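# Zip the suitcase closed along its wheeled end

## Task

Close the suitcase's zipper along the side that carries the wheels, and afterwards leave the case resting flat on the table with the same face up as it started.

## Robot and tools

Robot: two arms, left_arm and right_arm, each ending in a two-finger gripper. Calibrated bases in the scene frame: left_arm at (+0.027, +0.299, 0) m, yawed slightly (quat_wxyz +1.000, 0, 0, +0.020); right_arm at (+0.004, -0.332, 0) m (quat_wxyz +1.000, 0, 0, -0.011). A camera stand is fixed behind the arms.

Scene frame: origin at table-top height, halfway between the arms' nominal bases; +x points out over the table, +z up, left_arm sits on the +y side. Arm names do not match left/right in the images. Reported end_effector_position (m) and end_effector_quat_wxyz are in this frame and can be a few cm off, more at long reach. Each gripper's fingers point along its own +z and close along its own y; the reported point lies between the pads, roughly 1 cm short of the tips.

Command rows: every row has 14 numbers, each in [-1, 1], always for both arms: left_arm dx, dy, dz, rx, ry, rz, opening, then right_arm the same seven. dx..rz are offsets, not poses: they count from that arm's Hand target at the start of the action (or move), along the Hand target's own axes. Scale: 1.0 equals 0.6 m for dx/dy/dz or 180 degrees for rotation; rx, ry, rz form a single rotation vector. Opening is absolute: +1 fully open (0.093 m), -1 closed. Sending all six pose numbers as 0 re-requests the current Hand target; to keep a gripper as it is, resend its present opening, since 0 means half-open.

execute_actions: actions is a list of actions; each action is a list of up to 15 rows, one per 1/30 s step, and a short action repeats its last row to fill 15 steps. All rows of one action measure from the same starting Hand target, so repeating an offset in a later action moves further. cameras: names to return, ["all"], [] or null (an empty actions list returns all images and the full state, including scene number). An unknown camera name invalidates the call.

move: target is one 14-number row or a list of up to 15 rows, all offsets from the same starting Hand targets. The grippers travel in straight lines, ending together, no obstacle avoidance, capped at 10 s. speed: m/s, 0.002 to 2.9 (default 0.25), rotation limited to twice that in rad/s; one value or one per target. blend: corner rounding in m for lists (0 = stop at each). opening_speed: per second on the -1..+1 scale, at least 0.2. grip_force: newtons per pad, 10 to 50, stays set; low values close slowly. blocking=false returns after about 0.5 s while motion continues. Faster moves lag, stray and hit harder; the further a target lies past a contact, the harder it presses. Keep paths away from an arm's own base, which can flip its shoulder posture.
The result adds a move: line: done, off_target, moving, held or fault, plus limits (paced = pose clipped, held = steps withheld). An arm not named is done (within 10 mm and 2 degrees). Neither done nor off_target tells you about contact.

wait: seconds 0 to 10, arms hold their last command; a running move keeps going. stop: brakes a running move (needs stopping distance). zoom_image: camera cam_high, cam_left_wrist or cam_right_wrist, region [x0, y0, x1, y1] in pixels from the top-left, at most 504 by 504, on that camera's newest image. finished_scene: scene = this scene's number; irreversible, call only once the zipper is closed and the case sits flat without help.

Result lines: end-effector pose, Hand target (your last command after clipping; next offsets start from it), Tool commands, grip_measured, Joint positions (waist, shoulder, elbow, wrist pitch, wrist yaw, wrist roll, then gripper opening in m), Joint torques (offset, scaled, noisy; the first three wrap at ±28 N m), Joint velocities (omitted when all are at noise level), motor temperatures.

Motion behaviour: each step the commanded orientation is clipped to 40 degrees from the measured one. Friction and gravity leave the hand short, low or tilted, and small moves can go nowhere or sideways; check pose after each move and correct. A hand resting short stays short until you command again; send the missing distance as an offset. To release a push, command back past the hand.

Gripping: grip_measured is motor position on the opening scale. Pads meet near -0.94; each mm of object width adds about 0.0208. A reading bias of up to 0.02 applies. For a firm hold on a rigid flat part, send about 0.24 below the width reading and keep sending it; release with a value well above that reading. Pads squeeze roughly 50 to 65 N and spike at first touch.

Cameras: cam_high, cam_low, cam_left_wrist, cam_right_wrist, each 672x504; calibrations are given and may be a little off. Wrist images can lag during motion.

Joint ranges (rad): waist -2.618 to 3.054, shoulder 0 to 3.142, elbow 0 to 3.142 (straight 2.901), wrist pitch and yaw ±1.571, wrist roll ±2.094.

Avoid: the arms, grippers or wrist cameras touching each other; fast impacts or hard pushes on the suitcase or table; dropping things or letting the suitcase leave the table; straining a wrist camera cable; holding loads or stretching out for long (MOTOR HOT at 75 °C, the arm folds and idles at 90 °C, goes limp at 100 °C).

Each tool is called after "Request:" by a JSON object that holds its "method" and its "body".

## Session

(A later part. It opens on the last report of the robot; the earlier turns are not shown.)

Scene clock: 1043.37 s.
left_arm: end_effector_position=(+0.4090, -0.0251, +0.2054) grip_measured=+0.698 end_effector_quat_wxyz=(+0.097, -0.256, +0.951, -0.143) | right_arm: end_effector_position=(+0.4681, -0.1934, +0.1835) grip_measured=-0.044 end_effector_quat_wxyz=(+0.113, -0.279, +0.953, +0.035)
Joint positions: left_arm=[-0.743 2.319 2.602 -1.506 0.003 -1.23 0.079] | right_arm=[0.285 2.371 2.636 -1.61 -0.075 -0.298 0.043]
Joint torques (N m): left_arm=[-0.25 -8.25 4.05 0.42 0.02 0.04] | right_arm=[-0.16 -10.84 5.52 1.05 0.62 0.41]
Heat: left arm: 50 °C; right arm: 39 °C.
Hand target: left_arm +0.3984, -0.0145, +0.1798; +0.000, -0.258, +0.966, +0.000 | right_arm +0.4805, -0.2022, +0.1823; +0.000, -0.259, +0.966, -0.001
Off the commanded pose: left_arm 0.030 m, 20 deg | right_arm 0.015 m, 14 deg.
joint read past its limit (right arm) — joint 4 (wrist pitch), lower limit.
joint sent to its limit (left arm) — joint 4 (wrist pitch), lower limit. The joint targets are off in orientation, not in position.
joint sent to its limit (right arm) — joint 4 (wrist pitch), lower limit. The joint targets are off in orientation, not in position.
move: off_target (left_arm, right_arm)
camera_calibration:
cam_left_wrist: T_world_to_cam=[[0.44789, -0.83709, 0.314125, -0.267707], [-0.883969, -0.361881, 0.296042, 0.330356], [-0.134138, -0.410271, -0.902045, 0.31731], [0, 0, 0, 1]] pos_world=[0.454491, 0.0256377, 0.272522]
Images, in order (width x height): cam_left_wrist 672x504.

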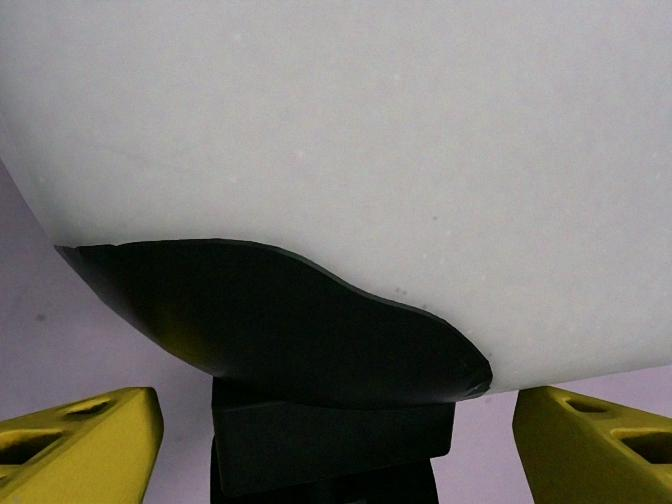

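Request:
{"method": "move", "body": {"target": [[0.02,-0.004,0.035,0,0,0,0.7,0,0.0,0,0,0,0,-0.25],[0.02,-0.004,0.035,0,0,0,-0.25,0,0.0,0,0,0,0,-0.25]], "speed": 0.1, "opening_speed": 0.6, "cameras": ["cam_left_wrist","cam_high"]}}

Scene clock: 1051.07 s.
left_arm: end_effector_position=(+0.4019, -0.0319, +0.1812) grip_measured=-0.001 end_effector_quat_wxyz=(+0.078, -0.247, +0.958, -0.119) | right_arm: end_effector_position=(+0.4683, -0.1937, +0.1835) grip_measured=-0.044 end_effector_quat_wxyz=(+0.113, -0.279, +0.953, +0.034)
Joint positions: left_arm=[-0.762 2.35 2.572 -1.507 0.004 -1.227 0.045] | right_arm=[0.285 2.371 2.636 -1.61 -0.073 -0.298 0.043]
Joint torques (N m): left_arm=[-0.95 -8.58 4.49 0.31 -0.03 -0.2] | right_arm=[-0.09 -10.84 5.55 1.06 0.63 0.41]
Heat: left arm: 49 °C; right arm: 39 °C.
Hand target: left_arm +0.3892, -0.0227, +0.1589; +0.000, -0.258, +0.966, -0.001 | right_arm +0.4805, -0.2022, +0.1823; +0.000, -0.259, +0.966, -0.001
Off the commanded pose: left_arm 0.027 m, 16 deg | right_arm 0.015 m, 14 deg.
joint read past its limit (right arm) — joint 4 (wrist pitch), lower limit.
joint sent to its limit (left arm) — joint 4 (wrist pitch), lower limit. The joint targets are off in orientation, not in position.
joint sent to its limit (right arm) — joint 4 (wrist pitch), lower limit. The joint targets are off in orientation, not in position.
move: off_target (left_arm, right_arm); target 2's new opening was sent with left_arm's hand 0.029 m and 17 deg from that target
camera_calibration:
cam_left_wrist: T_world_to_cam=[[0.442564, -0.858658, 0.258542, -0.251049], [-0.877426, -0.355134, 0.322496, 0.321542], [-0.185096, -0.369577, -0.910578, 0.315151], [0, 0, 0, 1]] pos_world=[0.451568, 0.0150975, 0.24818]
Images, in order (width x height): cam_high 672x504, cam_left_wrist 672x504.

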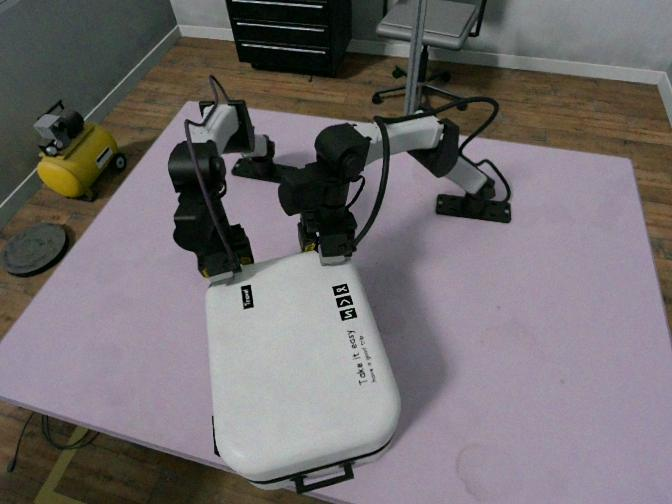

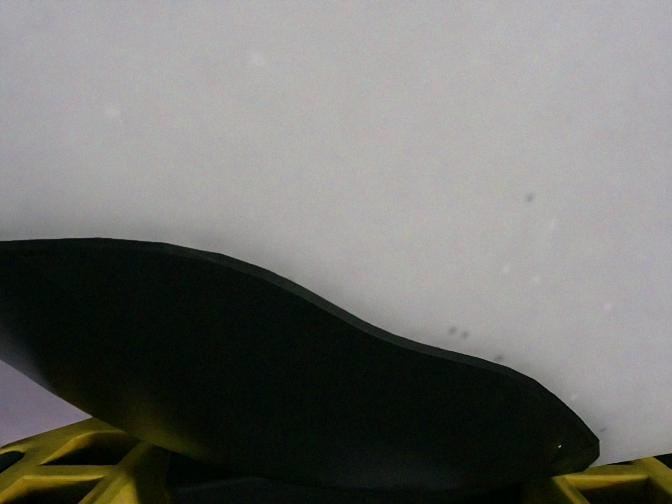

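Request:
{"method": "move", "body": {"target": [[0,0,0,0,0,0,-0.25,0.02,0.01,0,0,0,0,0.35],[0,0,0,0,0,0,-0.25,0.02,0.01,-0.22,0,0,0,0.35],[0,0,0,0,0,0,-0.25,0.25,0.12,-0.2,0.01,-0.25,0.01,0],[0,0,0,0,0,0,-0.25,0.177,0.193,0.087,0.02,-0.5,0.02,-0.5]], "cameras": ["cam_right_wrist","cam_high"]}}

Scene clock: 1068.90 s.
left_arm: end_effector_position=(+0.4018, -0.0321, +0.1812) grip_measured=-0.016 end_effector_quat_wxyz=(+0.078, -0.246, +0.959, -0.119) | right_arm: end_effector_position=(+0.3299, -0.1559, +0.1120) grip_measured=-0.497 end_effector_quat_wxyz=(+0.661, -0.169, +0.716, +0.148)
Joint positions: left_arm=[-0.763 2.35 2.572 -1.507 0.004 -1.226 0.044] | right_arm=[0.552 1.724 0.189 1.452 0.079 -0.006 0.021]
Joint torques (N m): left_arm=[-0.66 -8.55 4.62 0.3 0 -0.25] | right_arm=[0.5 -3.77 2.89 2.84 0.11 0.06]
Heat: left arm: 47 °C; right arm: 39 °C.
Hand target: left_arm +0.3892, -0.0227, +0.1589; +0.000, -0.258, +0.966, -0.001 | right_arm +0.3305, -0.1552, +0.1299; +0.690, -0.156, +0.690, +0.155
Off the commanded pose: left_arm 0.027 m, 16 deg | right_arm 0.018 m, 5 deg.
joint sent to its limit (left arm) — joint 4 (wrist pitch), lower limit. The joint targets are off in orientation, not in position.
move: off_target (left_arm, right_arm); target 4's new opening was sent with right_arm's hand 0.018 m and 5 deg from that target
camera_calibration:
cam_right_wrist: T_world_to_cam=[[0.424544, -0.904741, 0.0347381, -0.286816], [-0.449156, -0.243767, -0.859556, 0.242738], [0.786144, 0.349316, -0.509859, -0.0650958], [0, 0, 0, 1]] pos_world=[0.281968, -0.177584, 0.185421]
Images, in order (width x height): cam_high 672x504, cam_right_wrist 672x504.

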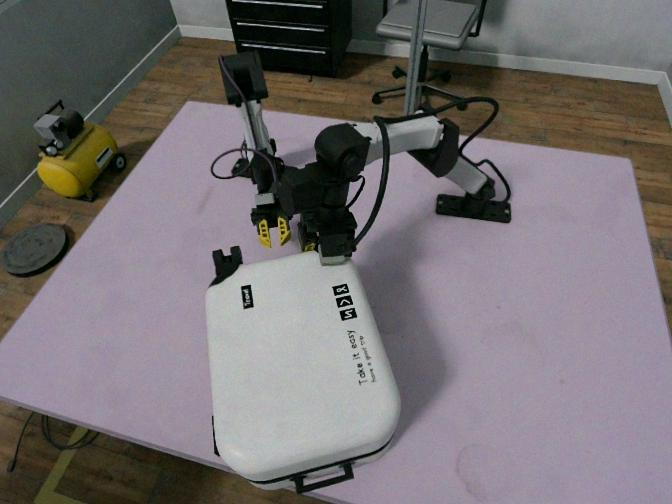

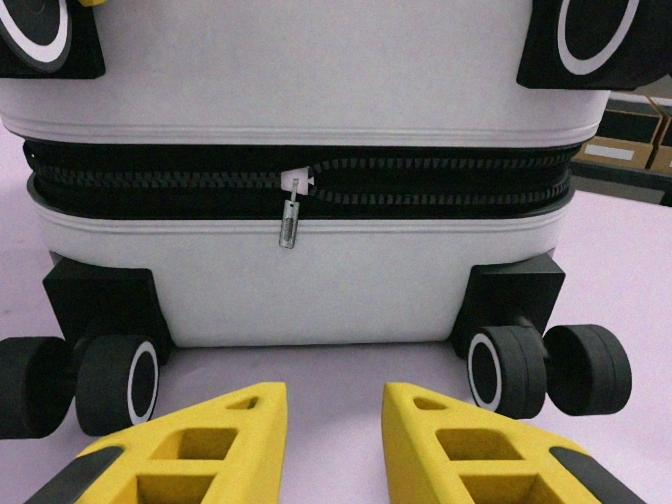

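Request:
{"method": "move", "body": {"target": [0,0,0,0,0,0,-0.25,0.005,0.027,0.105,0,0,0,-0.6], "speed": 0.15, "cameras": ["cam_right_wrist"]}}

Scene clock: 1080.97 s.
left_arm: end_effector_position=(+0.4018, -0.0321, +0.1812) grip_measured=-0.016 end_effector_quat_wxyz=(+0.078, -0.246, +0.959, -0.119) | right_arm: end_effector_position=(+0.3758, -0.1166, +0.1172) grip_measured=-0.597 end_effector_quat_wxyz=(+0.676, -0.165, +0.702, +0.152)
Joint positions: left_arm=[-0.763 2.35 2.572 -1.507 0.004 -1.226 0.044] | right_arm=[0.592 1.89 0.424 1.426 0.117 -0.006 0.017]
Joint torques (N m): left_arm=[-0.77 -8.62 4.64 0.29 -0.03 -0.18] | right_arm=[0.47 -5.56 5.04 2.27 0.08 0.05]
Motor temperatures (°C): left_arm=[22 46 31 29 20 19 22] | right_arm=[21 37 29 34 18 19 23]
Heat: left arm: 46 °C; right arm: 37 °C.
Hand target: left_arm +0.3892, -0.0227, +0.1589; +0.000, -0.258, +0.966, -0.001 | right_arm +0.3804, -0.1134, +0.1270; +0.690, -0.157, +0.689, +0.156
Off the commanded pose: left_arm 0.027 m, 16 deg | right_arm 0.011 m, 2 deg.
joint sent to its limit (left arm) — joint 4 (wrist pitch), lower limit. The joint targets are off in orientation, not in position.
move: off_target (left_arm, right_arm)
camera_calibration:
cam_right_wrist: T_world_to_cam=[[0.424751, -0.904729, 0.0324378, -0.270644], [-0.416573, -0.227133, -0.880271, 0.269557], [0.803775, 0.360383, -0.473361, -0.121758], [0, 0, 0, 1]] pos_world=[0.325112, -0.139755, 0.188427]
Images, in order (width x height): cam_right_wrist 672x504.

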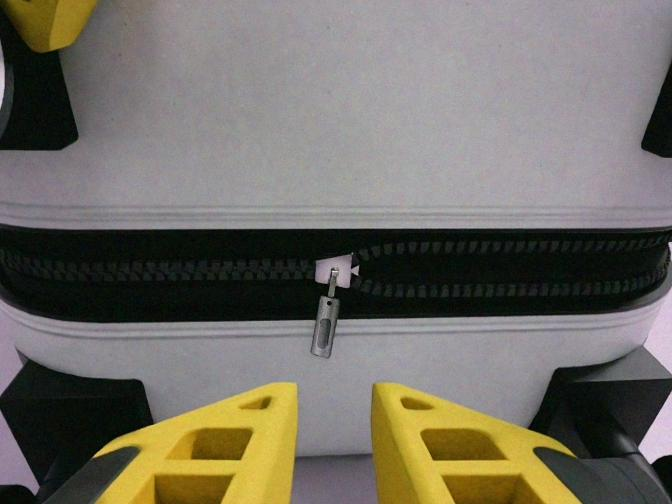

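Request:
{"method": "move", "body": {"target": [[0,0,0,0,0,0,-0.25,0.008,0.008,0.063,0,0,0,-0.6]], "speed": 0.1, "cameras": ["cam_right_wrist"]}}

Scene clock: 1085.57 s.
left_arm: end_effector_position=(+0.4018, -0.0321, +0.1812) grip_measured=-0.016 end_effector_quat_wxyz=(+0.078, -0.246, +0.959, -0.119) | right_arm: end_effector_position=(+0.4077, -0.0964, +0.1145) grip_measured=-0.597 end_effector_quat_wxyz=(+0.679, -0.164, +0.699, +0.153)
Joint positions: left_arm=[-0.763 2.35 2.572 -1.507 0.004 -1.226 0.044] | right_arm=[0.592 1.992 0.58 1.381 0.118 -0.006 0.017]
Joint torques (N m): left_arm=[-0.72 -8.61 4.64 0.3 0.01 -0.21] | right_arm=[0.35 -6.68 5.44 2.16 0.09 0.05]
Heat: left arm: 46 °C; right arm: 36 °C.
Hand target: left_arm +0.3892, -0.0227, +0.1589; +0.000, -0.258, +0.966, -0.001 | right_arm +0.4125, -0.0928, +0.1223; +0.690, -0.156, +0.689, +0.156
Off the commanded pose: left_arm 0.027 m, 16 deg | right_arm 0.010 m, 2 deg.
joint sent to its limit (left arm) — joint 4 (wrist pitch), lower limit. The joint targets are off in orientation, not in position.
move: off_target (left_arm)
camera_calibration:
cam_right_wrist: T_world_to_cam=[[0.423502, -0.905353, 0.0313401, -0.265299], [-0.410266, -0.222527, -0.8844, 0.283344], [0.807668, 0.361687, -0.465676, -0.158383], [0, 0, 0, 1]] pos_world=[0.356521, -0.119852, 0.185149]
Images, in order (width x height): cam_right_wrist 672x504.

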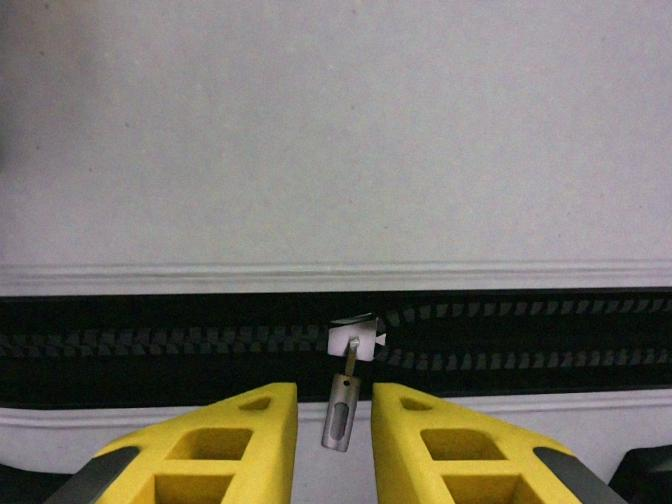

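Request:
{"method": "move", "body": {"target": [[0,0,0,0,0,0,-0.25,0,-0.006,0.014,0,0,0,-0.6],[0,0,0,0,0,0,-0.25,0,-0.006,0.014,0,0,0,-1]], "speed": 0.1, "opening_speed": 0.4, "cameras": ["cam_right_wrist"]}}

Scene clock: 1090.70 s.
left_arm: end_effector_position=(+0.4018, -0.0321, +0.1812) grip_measured=-0.016 end_effector_quat_wxyz=(+0.078, -0.246, +0.959, -0.119) | right_arm: end_effector_position=(+0.4150, -0.0938, +0.1145) grip_measured=-0.987 end_effector_quat_wxyz=(+0.680, -0.163, +0.699, +0.152)
Joint positions: left_arm=[-0.763 2.35 2.572 -1.507 0.004 -1.226 0.044] | right_arm=[0.588 2.008 0.612 1.365 0.118 -0.006 0]
Joint torques (N m): left_arm=[-0.79 -8.65 4.56 0.3 -0.01 -0.2] | right_arm=[-0.69 -6.83 5.57 2.17 -0.06 0.04]
Heat: left arm: 46 °C; right arm: 36 °C.
Hand target: left_arm +0.3892, -0.0227, +0.1589; +0.000, -0.258, +0.966, -0.001 | right_arm +0.4216, -0.0925, +0.1222; +0.690, -0.156, +0.689, +0.155
Off the commanded pose: left_arm 0.027 m, 16 deg | right_arm 0.010 m, 2 deg.
joint sent to its limit (left arm) — joint 4 (wrist pitch), lower limit. The joint targets are off in orientation, not in position.
move: off_target (left_arm)
camera_calibration:
cam_right_wrist: T_world_to_cam=[[0.420018, -0.906978, 0.0312459, -0.264728], [-0.410524, -0.220593, -0.884765, 0.28731], [0.809355, 0.35879, -0.46499, -0.166288], [0, 0, 0, 1]] pos_world=[0.363724, -0.117062, 0.185151]
Images, in order (width x height): cam_right_wrist 672x504.

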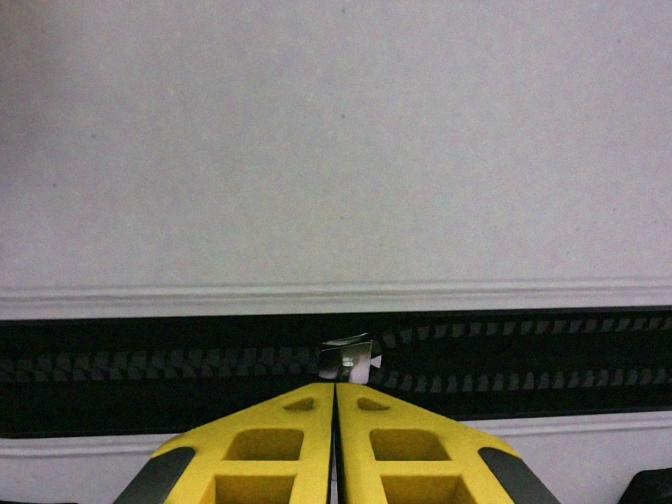

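Request:
{"method": "move", "body": {"target": [[0,0,0,0,0,0,-0.25,0,0,0,0,0,0,-0.6]], "opening_speed": 0.6, "cameras": ["cam_right_wrist"]}}

Request:
{"method": "zoom_image", "body": {"camera": "cam_right_wrist", "region": [250, 300, 430, 480]}}

Scene clock: 1097.77 s.
left_arm: end_effector_position=(+0.4018, -0.0321, +0.1812) grip_measured=-0.016 end_effector_quat_wxyz=(+0.078, -0.246, +0.959, -0.119) | right_arm: end_effector_position=(+0.4150, -0.0938, +0.1145) grip_measured=-0.603 end_effector_quat_wxyz=(+0.680, -0.163, +0.699, +0.152)
Joint positions: left_arm=[-0.763 2.35 2.572 -1.507 0.004 -1.226 0.044] | right_arm=[0.588 2.008 0.612 1.365 0.118 -0.006 0.016]
Joint torques (N m): left_arm=[-0.84 -8.61 4.63 0.29 -0.02 -0.21] | right_arm=[-0.61 -6.83 5.61 2.16 -0.05 0.05]
Heat: left arm: 46 °C; right arm: 36 °C.
Hand target: left_arm +0.3892, -0.0227, +0.1589; +0.000, -0.258, +0.966, -0.001 | right_arm +0.4216, -0.0925, +0.1222; +0.690, -0.156, +0.689, +0.155
Off the commanded pose: left_arm 0.027 m, 16 deg | right_arm 0.010 m, 2 deg.
joint sent to its limit (left arm) — joint 4 (wrist pitch), lower limit. The joint targets are off in orientation, not in position.
move: off_target (left_arm)
camera_calibration:
cam_right_wrist: T_world_to_cam=[[0.420018, -0.906978, 0.0312459, -0.264728], [-0.410524, -0.220593, -0.884765, 0.28731], [0.809355, 0.35879, -0.46499, -0.166288], [0, 0, 0, 1]] pos_world=[0.363724, -0.117062, 0.185151]
Images, in order (width x height): cam_right_wrist 672x504.

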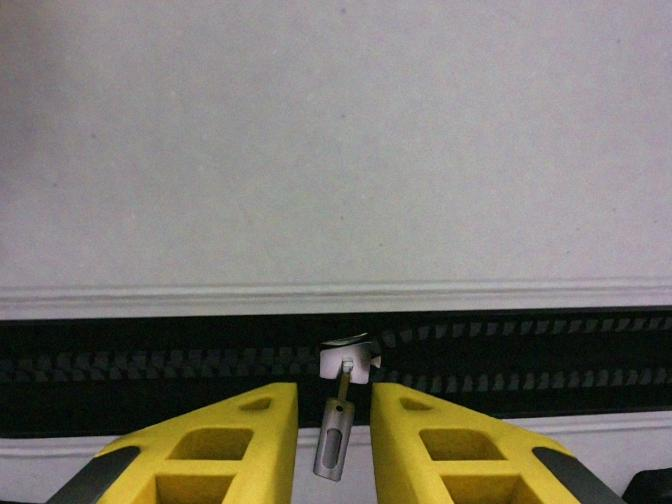

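Scaled by 2.800 from the camera's 672x504 image, which has a finer 960x720 frame.

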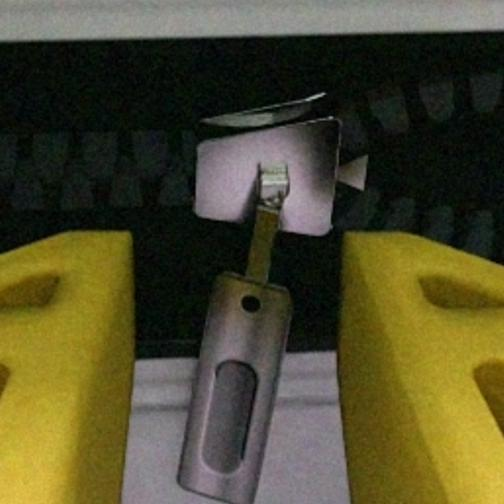

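Request:
{"method": "move", "body": {"target": [[0,0,0,0,0,0,-0.25,0,0.005,0.022,0,0,0,-0.6],[0,0,0,0,0,0,-0.25,0,0.005,0.022,0,0,0,-1]], "speed": 0.1, "opening_speed": 0.4, "cameras": ["cam_right_wrist"]}}

Scene clock: 1106.03 s.
left_arm: end_effector_position=(+0.4018, -0.0320, +0.1812) grip_measured=-0.016 end_effector_quat_wxyz=(+0.079, -0.246, +0.959, -0.119) | right_arm: end_effector_position=(+0.4228, -0.0897, +0.1146) grip_measured=-0.971 end_effector_quat_wxyz=(+0.681, -0.161, +0.698, +0.150)
Joint positions: left_arm=[-0.763 2.35 2.572 -1.507 0.003 -1.226 0.044] | right_arm=[0.588 2.029 0.65 1.352 0.122 -0.006 0]
Joint torques (N m): left_arm=[-0.92 -8.59 4.67 0.32 -0.04 -0.21] | right_arm=[-0.25 -6.64 7.12 2.02 -0.05 0.04]
Heat: left arm: 45 °C; right arm: 36 °C.
Hand target: left_arm +0.3892, -0.0227, +0.1589; +0.000, -0.258, +0.966, -0.001 | right_arm +0.4322, -0.0841, +0.1222; +0.690, -0.156, +0.689, +0.155
Off the commanded pose: left_arm 0.027 m, 16 deg | right_arm 0.013 m, 2 deg.
joint sent to its limit (left arm) — joint 4 (wrist pitch), lower limit. The joint targets are off in orientation, not in position.
move: off_target (left_arm, right_arm); target 2's new opening was sent with right_arm's hand 0.013 m and 2 deg from that target
camera_calibration:
cam_right_wrist: T_world_to_cam=[[0.416091, -0.908799, 0.030859, -0.262753], [-0.408869, -0.217296, -0.886346, 0.291285], [0.812216, 0.356183, -0.461995, -0.17582], [0, 0, 0, 1]] pos_world=[0.37123, -0.112871, 0.18506]
Images, in order (width x height): cam_right_wrist 672x504.

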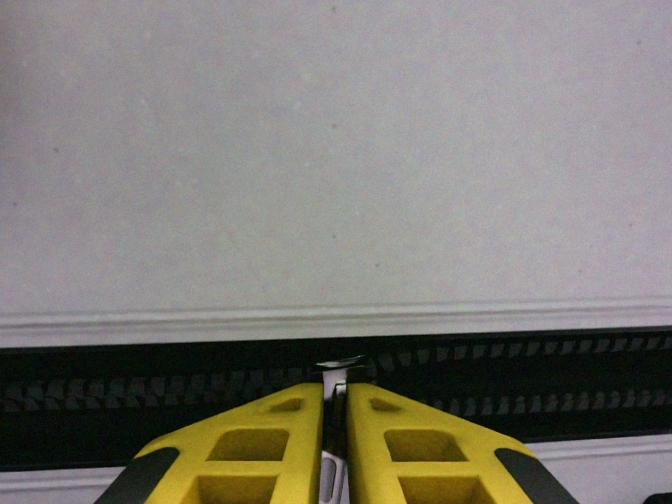

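Request:
{"method": "move", "body": {"target": [[0,0,0,0,0,0,-0.25,-0.0047,-0.0175,-0.012,0,0,-0.167,-1],[0,0,0,0,0,0,-0.25,-0.0175,-0.03,-0.012,0,0,-0.333,-1],[0,0,0,0,0,0,-0.25,-0.035,-0.036,-0.012,0,0,-0.5,-1]], "blend": 0.005, "cameras": ["cam_right_wrist","cam_high"]}}

Scene clock: 1119.90 s.
left_arm: end_effector_position=(+0.4020, -0.0318, +0.1812) grip_measured=-0.016 end_effector_quat_wxyz=(+0.080, -0.245, +0.959, -0.118) | right_arm: end_effector_position=(+0.4327, -0.1081, +0.1192) grip_measured=-0.984 end_effector_quat_wxyz=(+0.583, -0.613, +0.387, -0.366)
Joint positions: left_arm=[-0.763 2.35 2.572 -1.507 0.001 -1.222 0.044] | right_arm=[0.52 1.981 0.65 1.28 0.052 -1.565 0]
Joint torques (N m): left_arm=[-0.85 -8.7 4.63 0.3 0.01 -0.21] | right_arm=[0.08 -11.82 4.9 2 0.01 0.03]
Heat: left arm: 45 °C; right arm: 37 °C.
Hand target: left_arm +0.3892, -0.0227, +0.1589; +0.000, -0.258, +0.966, +0.000 | right_arm +0.4350, -0.1067, +0.1433; +0.598, -0.598, +0.377, -0.378
Off the commanded pose: left_arm 0.027 m, 16 deg | right_arm 0.024 m, 3 deg.
joint sent to its limit (left arm) — joint 4 (wrist pitch), lower limit. The joint targets are off in orientation, not in position.
move: off_target (left_arm, right_arm)
camera_calibration:
cam_right_wrist: T_world_to_cam=[[0.0248603, 0.0328416, 0.999151, -0.12807], [-0.0063436, -0.999435, 0.0330088, -0.0728804], [0.999671, -0.00715882, -0.0246379, -0.347659], [0, 0, 0, 1]] pos_world=[0.350266, -0.071122, 0.121802]
Images, in order (width x height): cam_high 672x504, cam_right_wrist 672x504.

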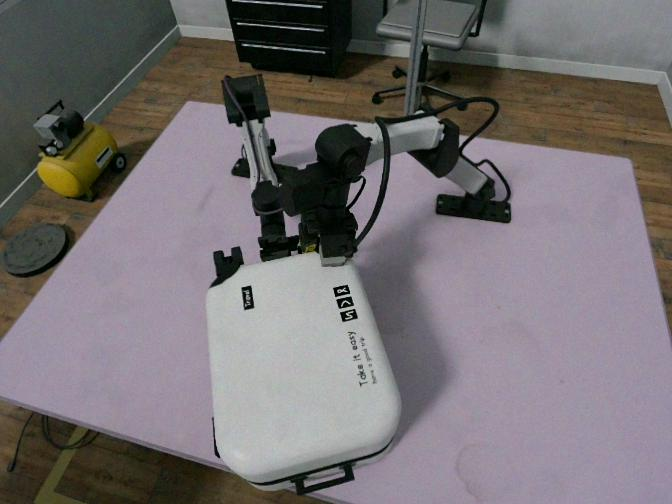

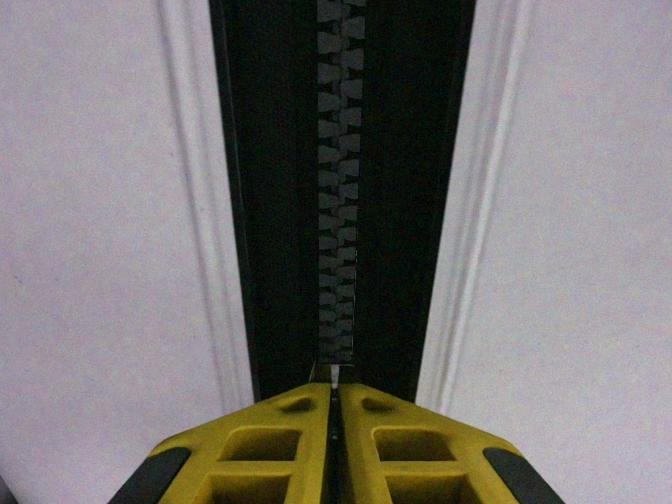

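Request:
{"method": "zoom_image", "body": {"camera": "cam_right_wrist", "region": [260, 330, 410, 480]}}

Request:
{"method": "move", "body": {"target": [0.0,0,0,0,0,0,-0.25,0.03,0.01,0,0,0,0,-1], "speed": 0.1, "cameras": ["cam_right_wrist"]}}

Scaled by 3.360 from the camera's 672x504 image, which has a finer 960x720 frame.

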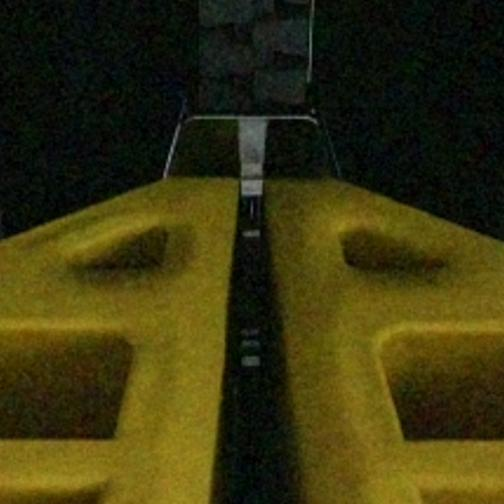

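Scene clock: 1125.30 s.
left_arm: end_effector_position=(+0.4020, -0.0318, +0.1812) grip_measured=-0.016 end_effector_quat_wxyz=(+0.080, -0.245, +0.959, -0.118) | right_arm: end_effector_position=(+0.4339, -0.1101, +0.1192) grip_measured=-0.984 end_effector_quat_wxyz=(+0.592, -0.622, +0.373, -0.351)
Joint positions: left_arm=[-0.763 2.35 2.572 -1.507 0.001 -1.222 0.044] | right_arm=[0.488 1.981 0.65 1.28 -0.028 -1.567 0]
Joint torques (N m): left_arm=[-0.9 -8.58 4.6 0.33 -0.02 -0.2] | right_arm=[-2.17 -9.76 4.53 2.22 0.24 0]
Heat: left arm: 45 °C; right arm: 38 °C.
Hand target: left_arm +0.3892, -0.0227, +0.1589; +0.000, -0.258, +0.966, +0.000 | right_arm +0.4428, -0.1230, +0.1373; +0.598, -0.598, +0.377, -0.378
Off the commanded pose: left_arm 0.027 m, 16 deg | right_arm 0.024 m, 4 deg.
joint sent to its limit (left arm) — joint 4 (wrist pitch), lower limit. The joint targets are off in orientation, not in position.
move: off_target (left_arm, right_arm)
camera_calibration:
cam_right_wrist: T_world_to_cam=[[0.0245804, 0.0317393, 0.999194, -0.128051], [0.0409247, -0.99869, 0.0307166, -0.0950479], [0.99886, 0.0401366, -0.0258471, -0.343109], [0, 0, 0, 1]] pos_world=[0.349755, -0.0770879, 0.121999]
Images, in order (width x height): cam_right_wrist 672x504.

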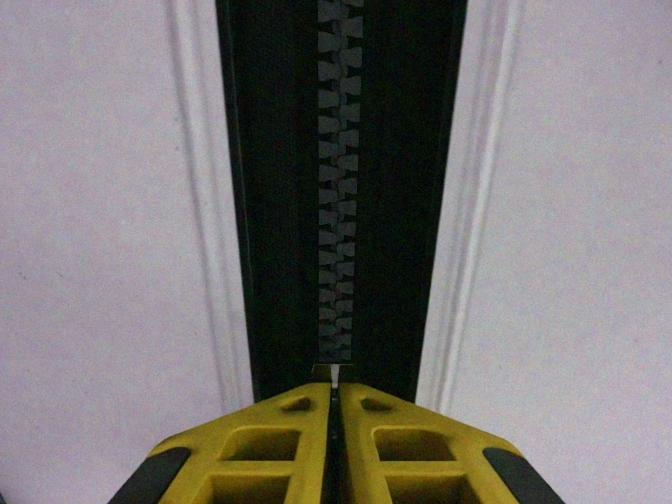

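Request:
{"method": "move", "body": {"target": [0.0,0.004,0,0,0,0,-0.25,0.05,0,0.005,0,0,0,-1], "speed": 0.1, "cameras": ["cam_right_wrist"]}}

Request:
{"method": "move", "body": {"target": [0.0,0.004,0,0,0,0,-0.25,0.05,0,0.005,0,0,0,-1], "speed": 0.1, "cameras": ["cam_right_wrist"]}}

Scene clock: 1133.20 s.
left_arm: end_effector_position=(+0.4020, -0.0318, +0.1812) grip_measured=-0.016 end_effector_quat_wxyz=(+0.080, -0.245, +0.959, -0.118) | right_arm: end_effector_position=(+0.4344, -0.1151, +0.1192) grip_measured=-0.984 end_effector_quat_wxyz=(+0.609, -0.637, +0.347, -0.321)
Joint positions: left_arm=[-0.763 2.35 2.572 -1.507 0.001 -1.224 0.044] | right_arm=[0.424 1.981 0.65 1.279 -0.185 -1.567 0]
Joint torques (N m): left_arm=[-0.79 -9.35 3.54 0.35 0.02 -0.2] | right_arm=[-4.71 -9.43 5.23 2.18 0.88 0]
Motor temperatures (°C): left_arm=[22 45 30 27 20 19 22] | right_arm=[21 37 30 40 18 19 23]
Heat: left arm: 45 °C; right arm: 40 °C.
Hand target: left_arm +0.3880, -0.0206, +0.1589; +0.000, -0.258, +0.966, +0.000 | right_arm +0.4584, -0.1487, +0.1373; +0.598, -0.598, +0.377, -0.378
Off the commanded pose: left_arm 0.029 m, 16 deg | right_arm 0.045 m, 9 deg.
joint sent to its limit (left arm) — joint 4 (wrist pitch), lower limit. The joint targets are off in orientation, not in position.
move: off_target (left_arm, right_arm)
camera_calibration:
cam_right_wrist: T_world_to_cam=[[0.0256497, 0.0268609, 0.99931, -0.129007], [0.132724, -0.990881, 0.0232277, -0.138095], [0.990821, 0.132037, -0.0289809, -0.328998], [0, 0, 0, 1]] pos_world=[0.347616, -0.0899301, 0.122591]
Images, in order (width x height): cam_right_wrist 672x504.

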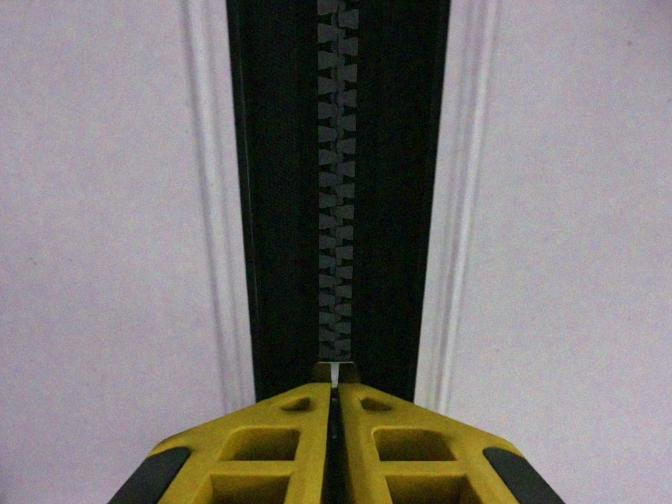

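Scene clock: 1134.40 s.
left_arm: end_effector_position=(+0.4011, -0.0321, +0.1801) grip_measured=-0.016 end_effector_quat_wxyz=(+0.078, -0.247, +0.959, -0.117) | right_arm: end_effector_position=(+0.4518, -0.1471, +0.1198) grip_measured=-0.984 end_effector_quat_wxyz=(+0.604, -0.633, +0.358, -0.326)
Joint positions: left_arm=[-0.764 2.35 2.568 -1.507 0.002 -1.228 0.044] | right_arm=[0.323 1.981 0.67 1.251 -0.259 -1.567 0]
Joint torques (N m): left_arm=[-0.43 -9.95 2.82 0.31 -0.01 -0.18] | right_arm=[-3.9 -8.08 6.16 2.26 0.71 0.01]
Heat: left arm: 45 °C; right arm: 40 °C.
Hand target: left_arm +0.3868, -0.0186, +0.1589; +0.000, -0.258, +0.966, +0.000 | right_arm +0.4740, -0.1745, +0.1374; +0.598, -0.598, +0.377, -0.378
Off the commanded pose: left_arm 0.029 m, 16 deg | right_arm 0.039 m, 8 deg.
joint sent to its limit (left arm) — joint 4 (wrist pitch), lower limit. The joint targets are off in orientation, not in position.
move: off_target (left_arm, right_arm)
camera_calibration:
cam_right_wrist: T_world_to_cam=[[0.0356251, 0.0250084, 0.999052, -0.133885], [0.107046, -0.994031, 0.0210656, -0.160862], [0.993616, 0.106194, -0.0380895, -0.346055], [0, 0, 0, 1]] pos_world=[0.365834, -0.119804, 0.123965]
Images, in order (width x height): cam_right_wrist 672x504.

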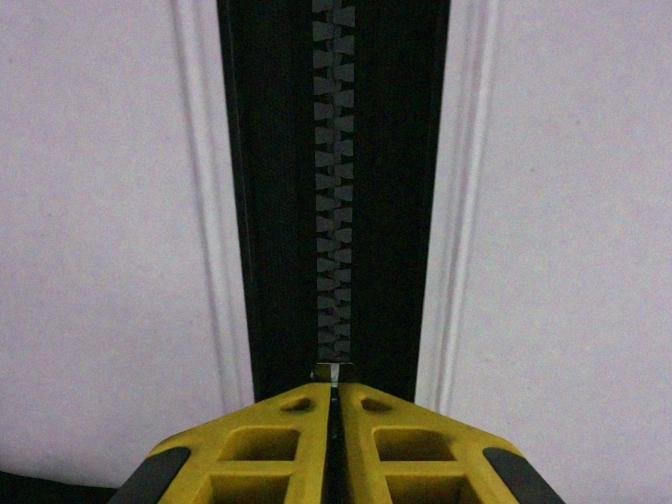

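Request:
{"method": "move", "body": {"target": [0.0,0.004,0,0,0,0,-0.25,0.035,0,0.01,0,-0.04,0,-1], "speed": 0.1, "cameras": ["cam_right_wrist"]}}

Request:
{"method": "move", "body": {"target": [0.0,0.004,0,0,0,0,-0.25,0.035,0,0.015,0,-0.06,0,-1], "speed": 0.1, "cameras": ["cam_right_wrist","cam_high"]}}

Scene clock: 1144.17 s.
left_arm: end_effector_position=(+0.4010, -0.0320, +0.1796) grip_measured=-0.016 end_effector_quat_wxyz=(+0.078, -0.247, +0.959, -0.117) | right_arm: end_effector_position=(+0.4539, -0.1493, +0.1195) grip_measured=-0.984 end_effector_quat_wxyz=(+0.633, -0.661, +0.305, -0.262)
Joint positions: left_arm=[-0.764 2.347 2.561 -1.503 0.002 -1.228 0.044] | right_arm=[0.228 2.009 0.729 1.208 -0.538 -1.567 0]
Joint torques (N m): left_arm=[-0.38 -10.4 2.35 0.29 0 -0.18] | right_arm=[-6.11 -8.02 6.46 2.27 1.05 0.03]
Heat: left arm: 46 °C; right arm: 40 °C.
Hand target: left_arm +0.3856, -0.0165, +0.1590; +0.000, -0.258, +0.966, -0.001 | right_arm +0.4885, -0.1910, +0.1374; +0.620, -0.621, +0.339, -0.340
Off the commanded pose: left_arm 0.030 m, 16 deg | right_arm 0.057 m, 11 deg.
joint sent to its limit (left arm) — joint 4 (wrist pitch), lower limit. The joint targets are off in orientation, not in position.
move: off_target (left_arm, right_arm)
camera_calibration:
cam_right_wrist: T_world_to_cam=[[0.0463576, 0.0176393, 0.998769, -0.139537], [0.286705, -0.958012, 0.00361215, -0.237328], [0.956897, 0.286184, -0.0494684, -0.30295], [0, 0, 0, 1]] pos_world=[0.364404, -0.138202, 0.125236]
Images, in order (width x height): cam_right_wrist 672x504.

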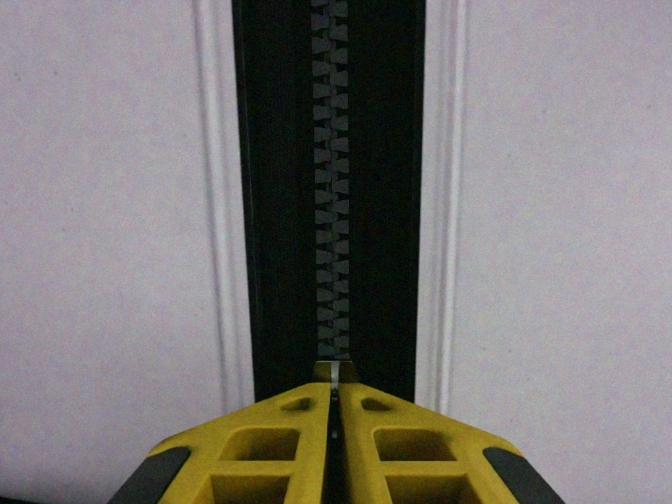

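Scene clock: 1145.60 s.
left_arm: end_effector_position=(+0.4007, -0.0332, +0.1797) grip_measured=-0.016 end_effector_quat_wxyz=(+0.078, -0.247, +0.958, -0.119) | right_arm: end_effector_position=(+0.4626, -0.1624, +0.1192) grip_measured=-0.984 end_effector_quat_wxyz=(+0.662, -0.684, +0.242, -0.188)
Joint positions: left_arm=[-0.765 2.342 2.55 -1.493 0.005 -1.23 0.044] | right_arm=[0.11 2.083 0.859 1.144 -0.864 -1.568 0]
Joint torques (N m): left_arm=[-0.01 -10.52 2.22 0.12 0 -0.13] | right_arm=[-6.12 -8.53 7.98 2.06 1.21 0.02]
Heat: left arm: 46 °C; right arm: 40 °C.
Hand target: left_arm +0.3845, -0.0143, +0.1589; +0.000, -0.259, +0.966, -0.001 | right_arm +0.5074, -0.2037, +0.1376; +0.650, -0.650, +0.278, -0.280
Off the commanded pose: left_arm 0.032 m, 16 deg | right_arm 0.064 m, 12 deg.
joint sent to its limit (left arm) — joint 4 (wrist pitch), lower limit. The joint targets are off in orientation, not in position.
move: off_target (left_arm, right_arm)
camera_calibration:
cam_right_wrist: T_world_to_cam=[[0.0547758, 0.00559485, 0.998483, -0.145311], [0.477688, -0.878272, -0.0212842, -0.324746], [0.87682, 0.478129, -0.0507806, -0.239113], [0, 0, 0, 1]] pos_world=[0.372746, -0.170076, 0.126037]
Images, in order (width x height): cam_high 672x504, cam_right_wrist 672x504.

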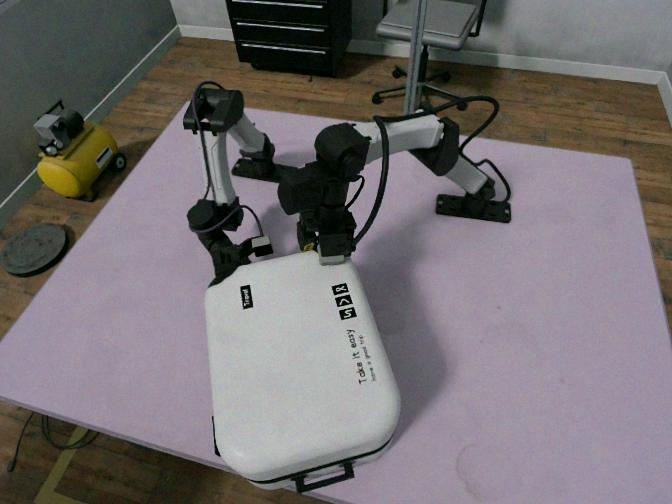

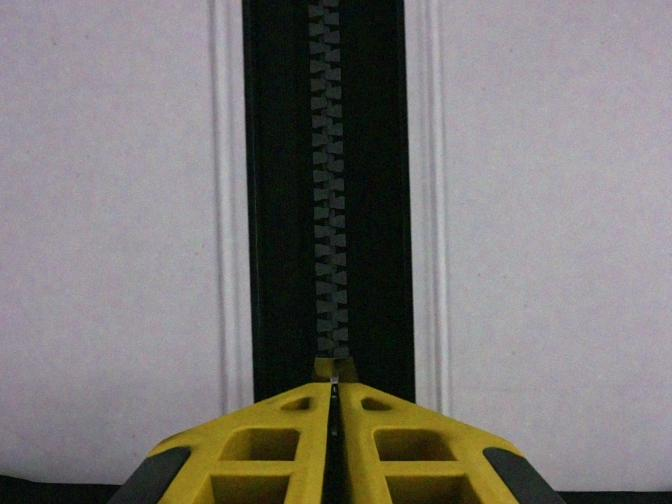

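Request:
{"method": "move", "body": {"target": [0.0,0.004,0,0,0,0,-0.25,0.035,0,0,0,-0.01,0,-1], "speed": 0.1, "cameras": []}}

Request:
{"method": "move", "body": {"target": [0.0,0.004,0,0,0,0,-0.25,0.035,0,0.005,0,-0.03,0,-1], "speed": 0.1, "cameras": ["cam_right_wrist","cam_high"]}}

Scene clock: 1154.37 s.
left_arm: end_effector_position=(+0.4010, -0.0340, +0.1796) grip_measured=-0.016 end_effector_quat_wxyz=(+0.078, -0.247, +0.958, -0.122) | right_arm: end_effector_position=(+0.4654, -0.1675, +0.1189) grip_measured=-0.984 end_effector_quat_wxyz=(+0.672, -0.691, +0.217, -0.158)
Joint positions: left_arm=[-0.765 2.337 2.54 -1.483 0.007 -1.231 0.044] | right_arm=[0.073 2.116 0.921 1.109 -0.982 -1.569 0]
Joint torques (N m): left_arm=[0.09 -10.66 2.28 0.03 0 -0.08] | right_arm=[-7.76 -8.95 8.39 1.98 1.52 0.05]
Heat: left arm: 46 °C; right arm: 40 °C.
Hand target: left_arm +0.3833, -0.0122, +0.1589; +0.000, -0.258, +0.966, +0.000 | right_arm +0.5218, -0.2190, +0.1374; +0.654, -0.654, +0.269, -0.269
Off the commanded pose: left_arm 0.035 m, 17 deg | right_arm 0.079 m, 15 deg.
joint sent to its limit (left arm) — joint 4 (wrist pitch), lower limit. The joint targets are off in orientation, not in position.
move: off_target (left_arm, right_arm)
No camera images: "cameras" was empty.

Scene clock: 1155.63 s.
left_arm: end_effector_position=(+0.4025, -0.0355, +0.1799) grip_measured=-0.016 end_effector_quat_wxyz=(+0.079, -0.259, +0.954, -0.127) | right_arm: end_effector_position=(+0.4882, -0.1893, +0.1202) grip_measured=-0.984 end_effector_quat_wxyz=(+0.681, -0.693, +0.194, -0.137)
Joint positions: left_arm=[-0.766 2.333 2.531 -1.468 0.007 -1.257 0.044] | right_arm=[0.003 2.197 1.071 1.046 -1.117 -1.569 0]
Joint velocities: left_arm=[within noise] | right_arm=[0.012 0.007 0.012 -0.007 0.154 -0.037 0]
Joint torques (N m): left_arm=[0.34 -11 2.22 -0.1 0.03 0.17] | right_arm=[-5.97 -9.68 8.87 1.83 1.39 0.05]
Heat: left arm: 46 °C; right arm: 40 °C.
Hand target: left_arm +0.3820, -0.0102, +0.1589; +0.000, -0.258, +0.966, +0.000 | right_arm +0.5389, -0.2316, +0.1374; +0.666, -0.666, +0.237, -0.238
Off the commanded pose: left_arm 0.039 m, 17 deg | right_arm 0.068 m, 13 deg.
joint sent to its limit (left arm) — joint 4 (wrist pitch), lower limit. The joint targets are off in orientation, not in position.
move: off_target (left_arm, right_arm)
camera_calibration:
cam_right_wrist: T_world_to_cam=[[0.0559842, -0.0060325, 0.998413, -0.150348], [0.599169, -0.7997, -0.0384291, -0.402928], [0.798663, 0.600369, -0.0411561, -0.188519], [0, 0, 0, 1]] pos_world=[0.400402, -0.209948, 0.126867]
Images, in order (width x height): cam_high 672x504, cam_right_wrist 672x504.

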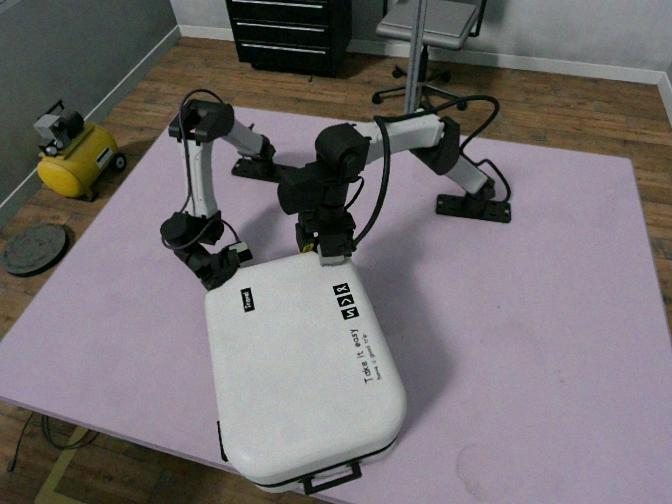

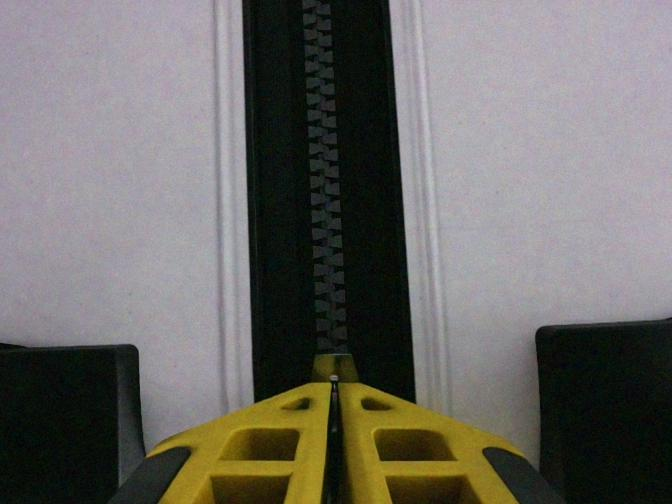

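Request:
{"method": "move", "body": {"target": [0.02,0.008,0,0,0,0,-0.25,0.025,0,0.01,0,-0.03,0,-1], "speed": 0.1, "cameras": ["cam_right_wrist"]}}

Request:
{"method": "move", "body": {"target": [0.02,0.008,0,0,0,0,-0.25,0.03,0,0.01,0,-0.04,0,-1], "speed": 0.1, "cameras": ["cam_right_wrist","cam_high"]}}

Scene clock: 1162.17 s.
left_arm: end_effector_position=(+0.3986, -0.0343, +0.1797) grip_measured=-0.016 end_effector_quat_wxyz=(+0.079, -0.253, +0.956, -0.125) | right_arm: end_effector_position=(+0.5260, -0.2148, +0.1217) grip_measured=-0.984 end_effector_quat_wxyz=(+0.682, -0.690, +0.193, -0.145)
Joint positions: left_arm=[-0.769 2.308 2.487 -1.453 0.006 -1.248 0.044] | right_arm=[-0.051 2.295 1.259 0.968 -1.16 -1.569 0]
Joint torques (N m): left_arm=[-1.01 -11.12 2.26 -0.32 0 -0.09] | right_arm=[-2.7 -10.73 8.75 1.71 0.74 0.05]
Heat: left arm: 47 °C; right arm: 39 °C.
Hand target: left_arm +0.3693, -0.0120, +0.1588; +0.000, -0.258, +0.966, +0.000 | right_arm +0.5543, -0.2366, +0.1375; +0.676, -0.677, +0.206, -0.207
Off the commanded pose: left_arm 0.042 m, 17 deg | right_arm 0.039 m, 7 deg.
joint sent to its limit (left arm) — joint 4 (wrist pitch), lower limit. The joint targets are off in position and orientation.
move: off_target (left_arm, right_arm)
camera_calibration:
cam_right_wrist: T_world_to_cam=[[0.0428779, -0.00917479, 0.999038, -0.147912], [0.591287, -0.805795, -0.0327777, -0.443844], [0.805321, 0.592124, -0.0291259, -0.210145], [0, 0, 0, 1]] pos_world=[0.438015, -0.234572, 0.127101]
Images, in order (width x height): cam_right_wrist 672x504.

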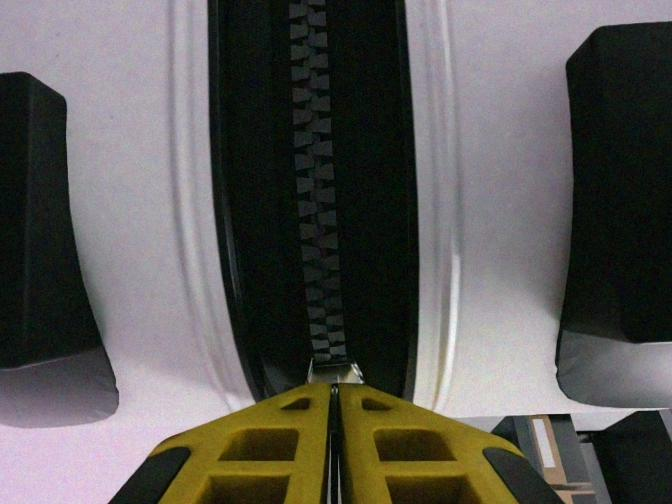

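Scene clock: 1163.37 s.
left_arm: end_effector_position=(+0.3976, -0.0338, +0.1797) grip_measured=-0.016 end_effector_quat_wxyz=(+0.085, -0.260, +0.954, -0.124) | right_arm: end_effector_position=(+0.5432, -0.2157, +0.1235) grip_measured=-0.984 end_effector_quat_wxyz=(+0.695, -0.698, +0.143, -0.102)
Joint positions: left_arm=[-0.775 2.288 2.449 -1.431 -0.009 -1.265 0.044] | right_arm=[-0.066 2.405 1.474 0.875 -1.31 -1.569 0]
Joint torques (N m): left_arm=[-2.19 -11.41 2.28 -0.58 0.08 -0.09] | right_arm=[-3.64 -11.79 8.88 1.48 0.74 0.03]
Heat: left arm: 47 °C; right arm: 39 °C.
Hand target: left_arm +0.3564, -0.0138, +0.1588; +0.000, -0.259, +0.966, +0.000 | right_arm +0.5726, -0.2416, +0.1375; +0.688, -0.688, +0.163, -0.164
Off the commanded pose: left_arm 0.050 m, 17 deg | right_arm 0.042 m, 8 deg.
joint sent to its limit (left arm) — joint 4 (wrist pitch), lower limit. The joint targets are off in position and orientation.
move: off_target (left_arm, right_arm)
camera_calibration:
cam_right_wrist: T_world_to_cam=[[0.0321486, -0.0123674, 0.999407, -0.145364], [0.694598, -0.718719, -0.0312376, -0.492109], [0.718679, 0.69519, -0.0145154, -0.155914], [0, 0, 0, 1]] pos_world=[0.458543, -0.247096, 0.127642]
Images, in order (width x height): cam_high 672x504, cam_right_wrist 672x504.

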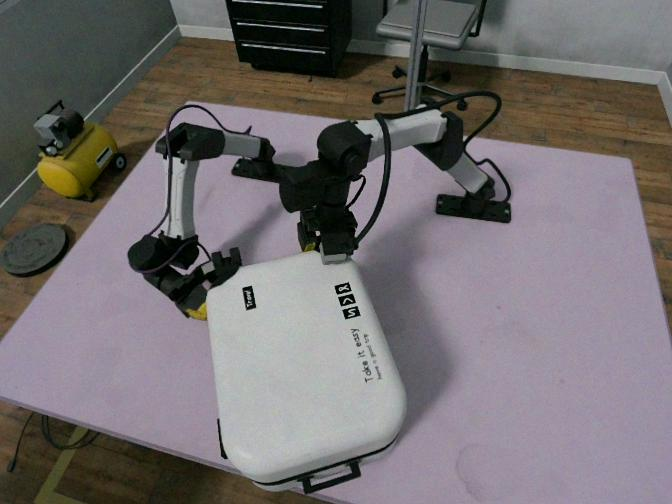

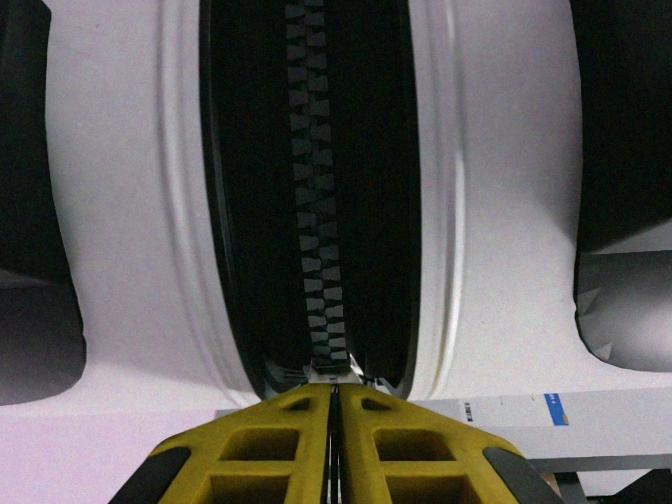

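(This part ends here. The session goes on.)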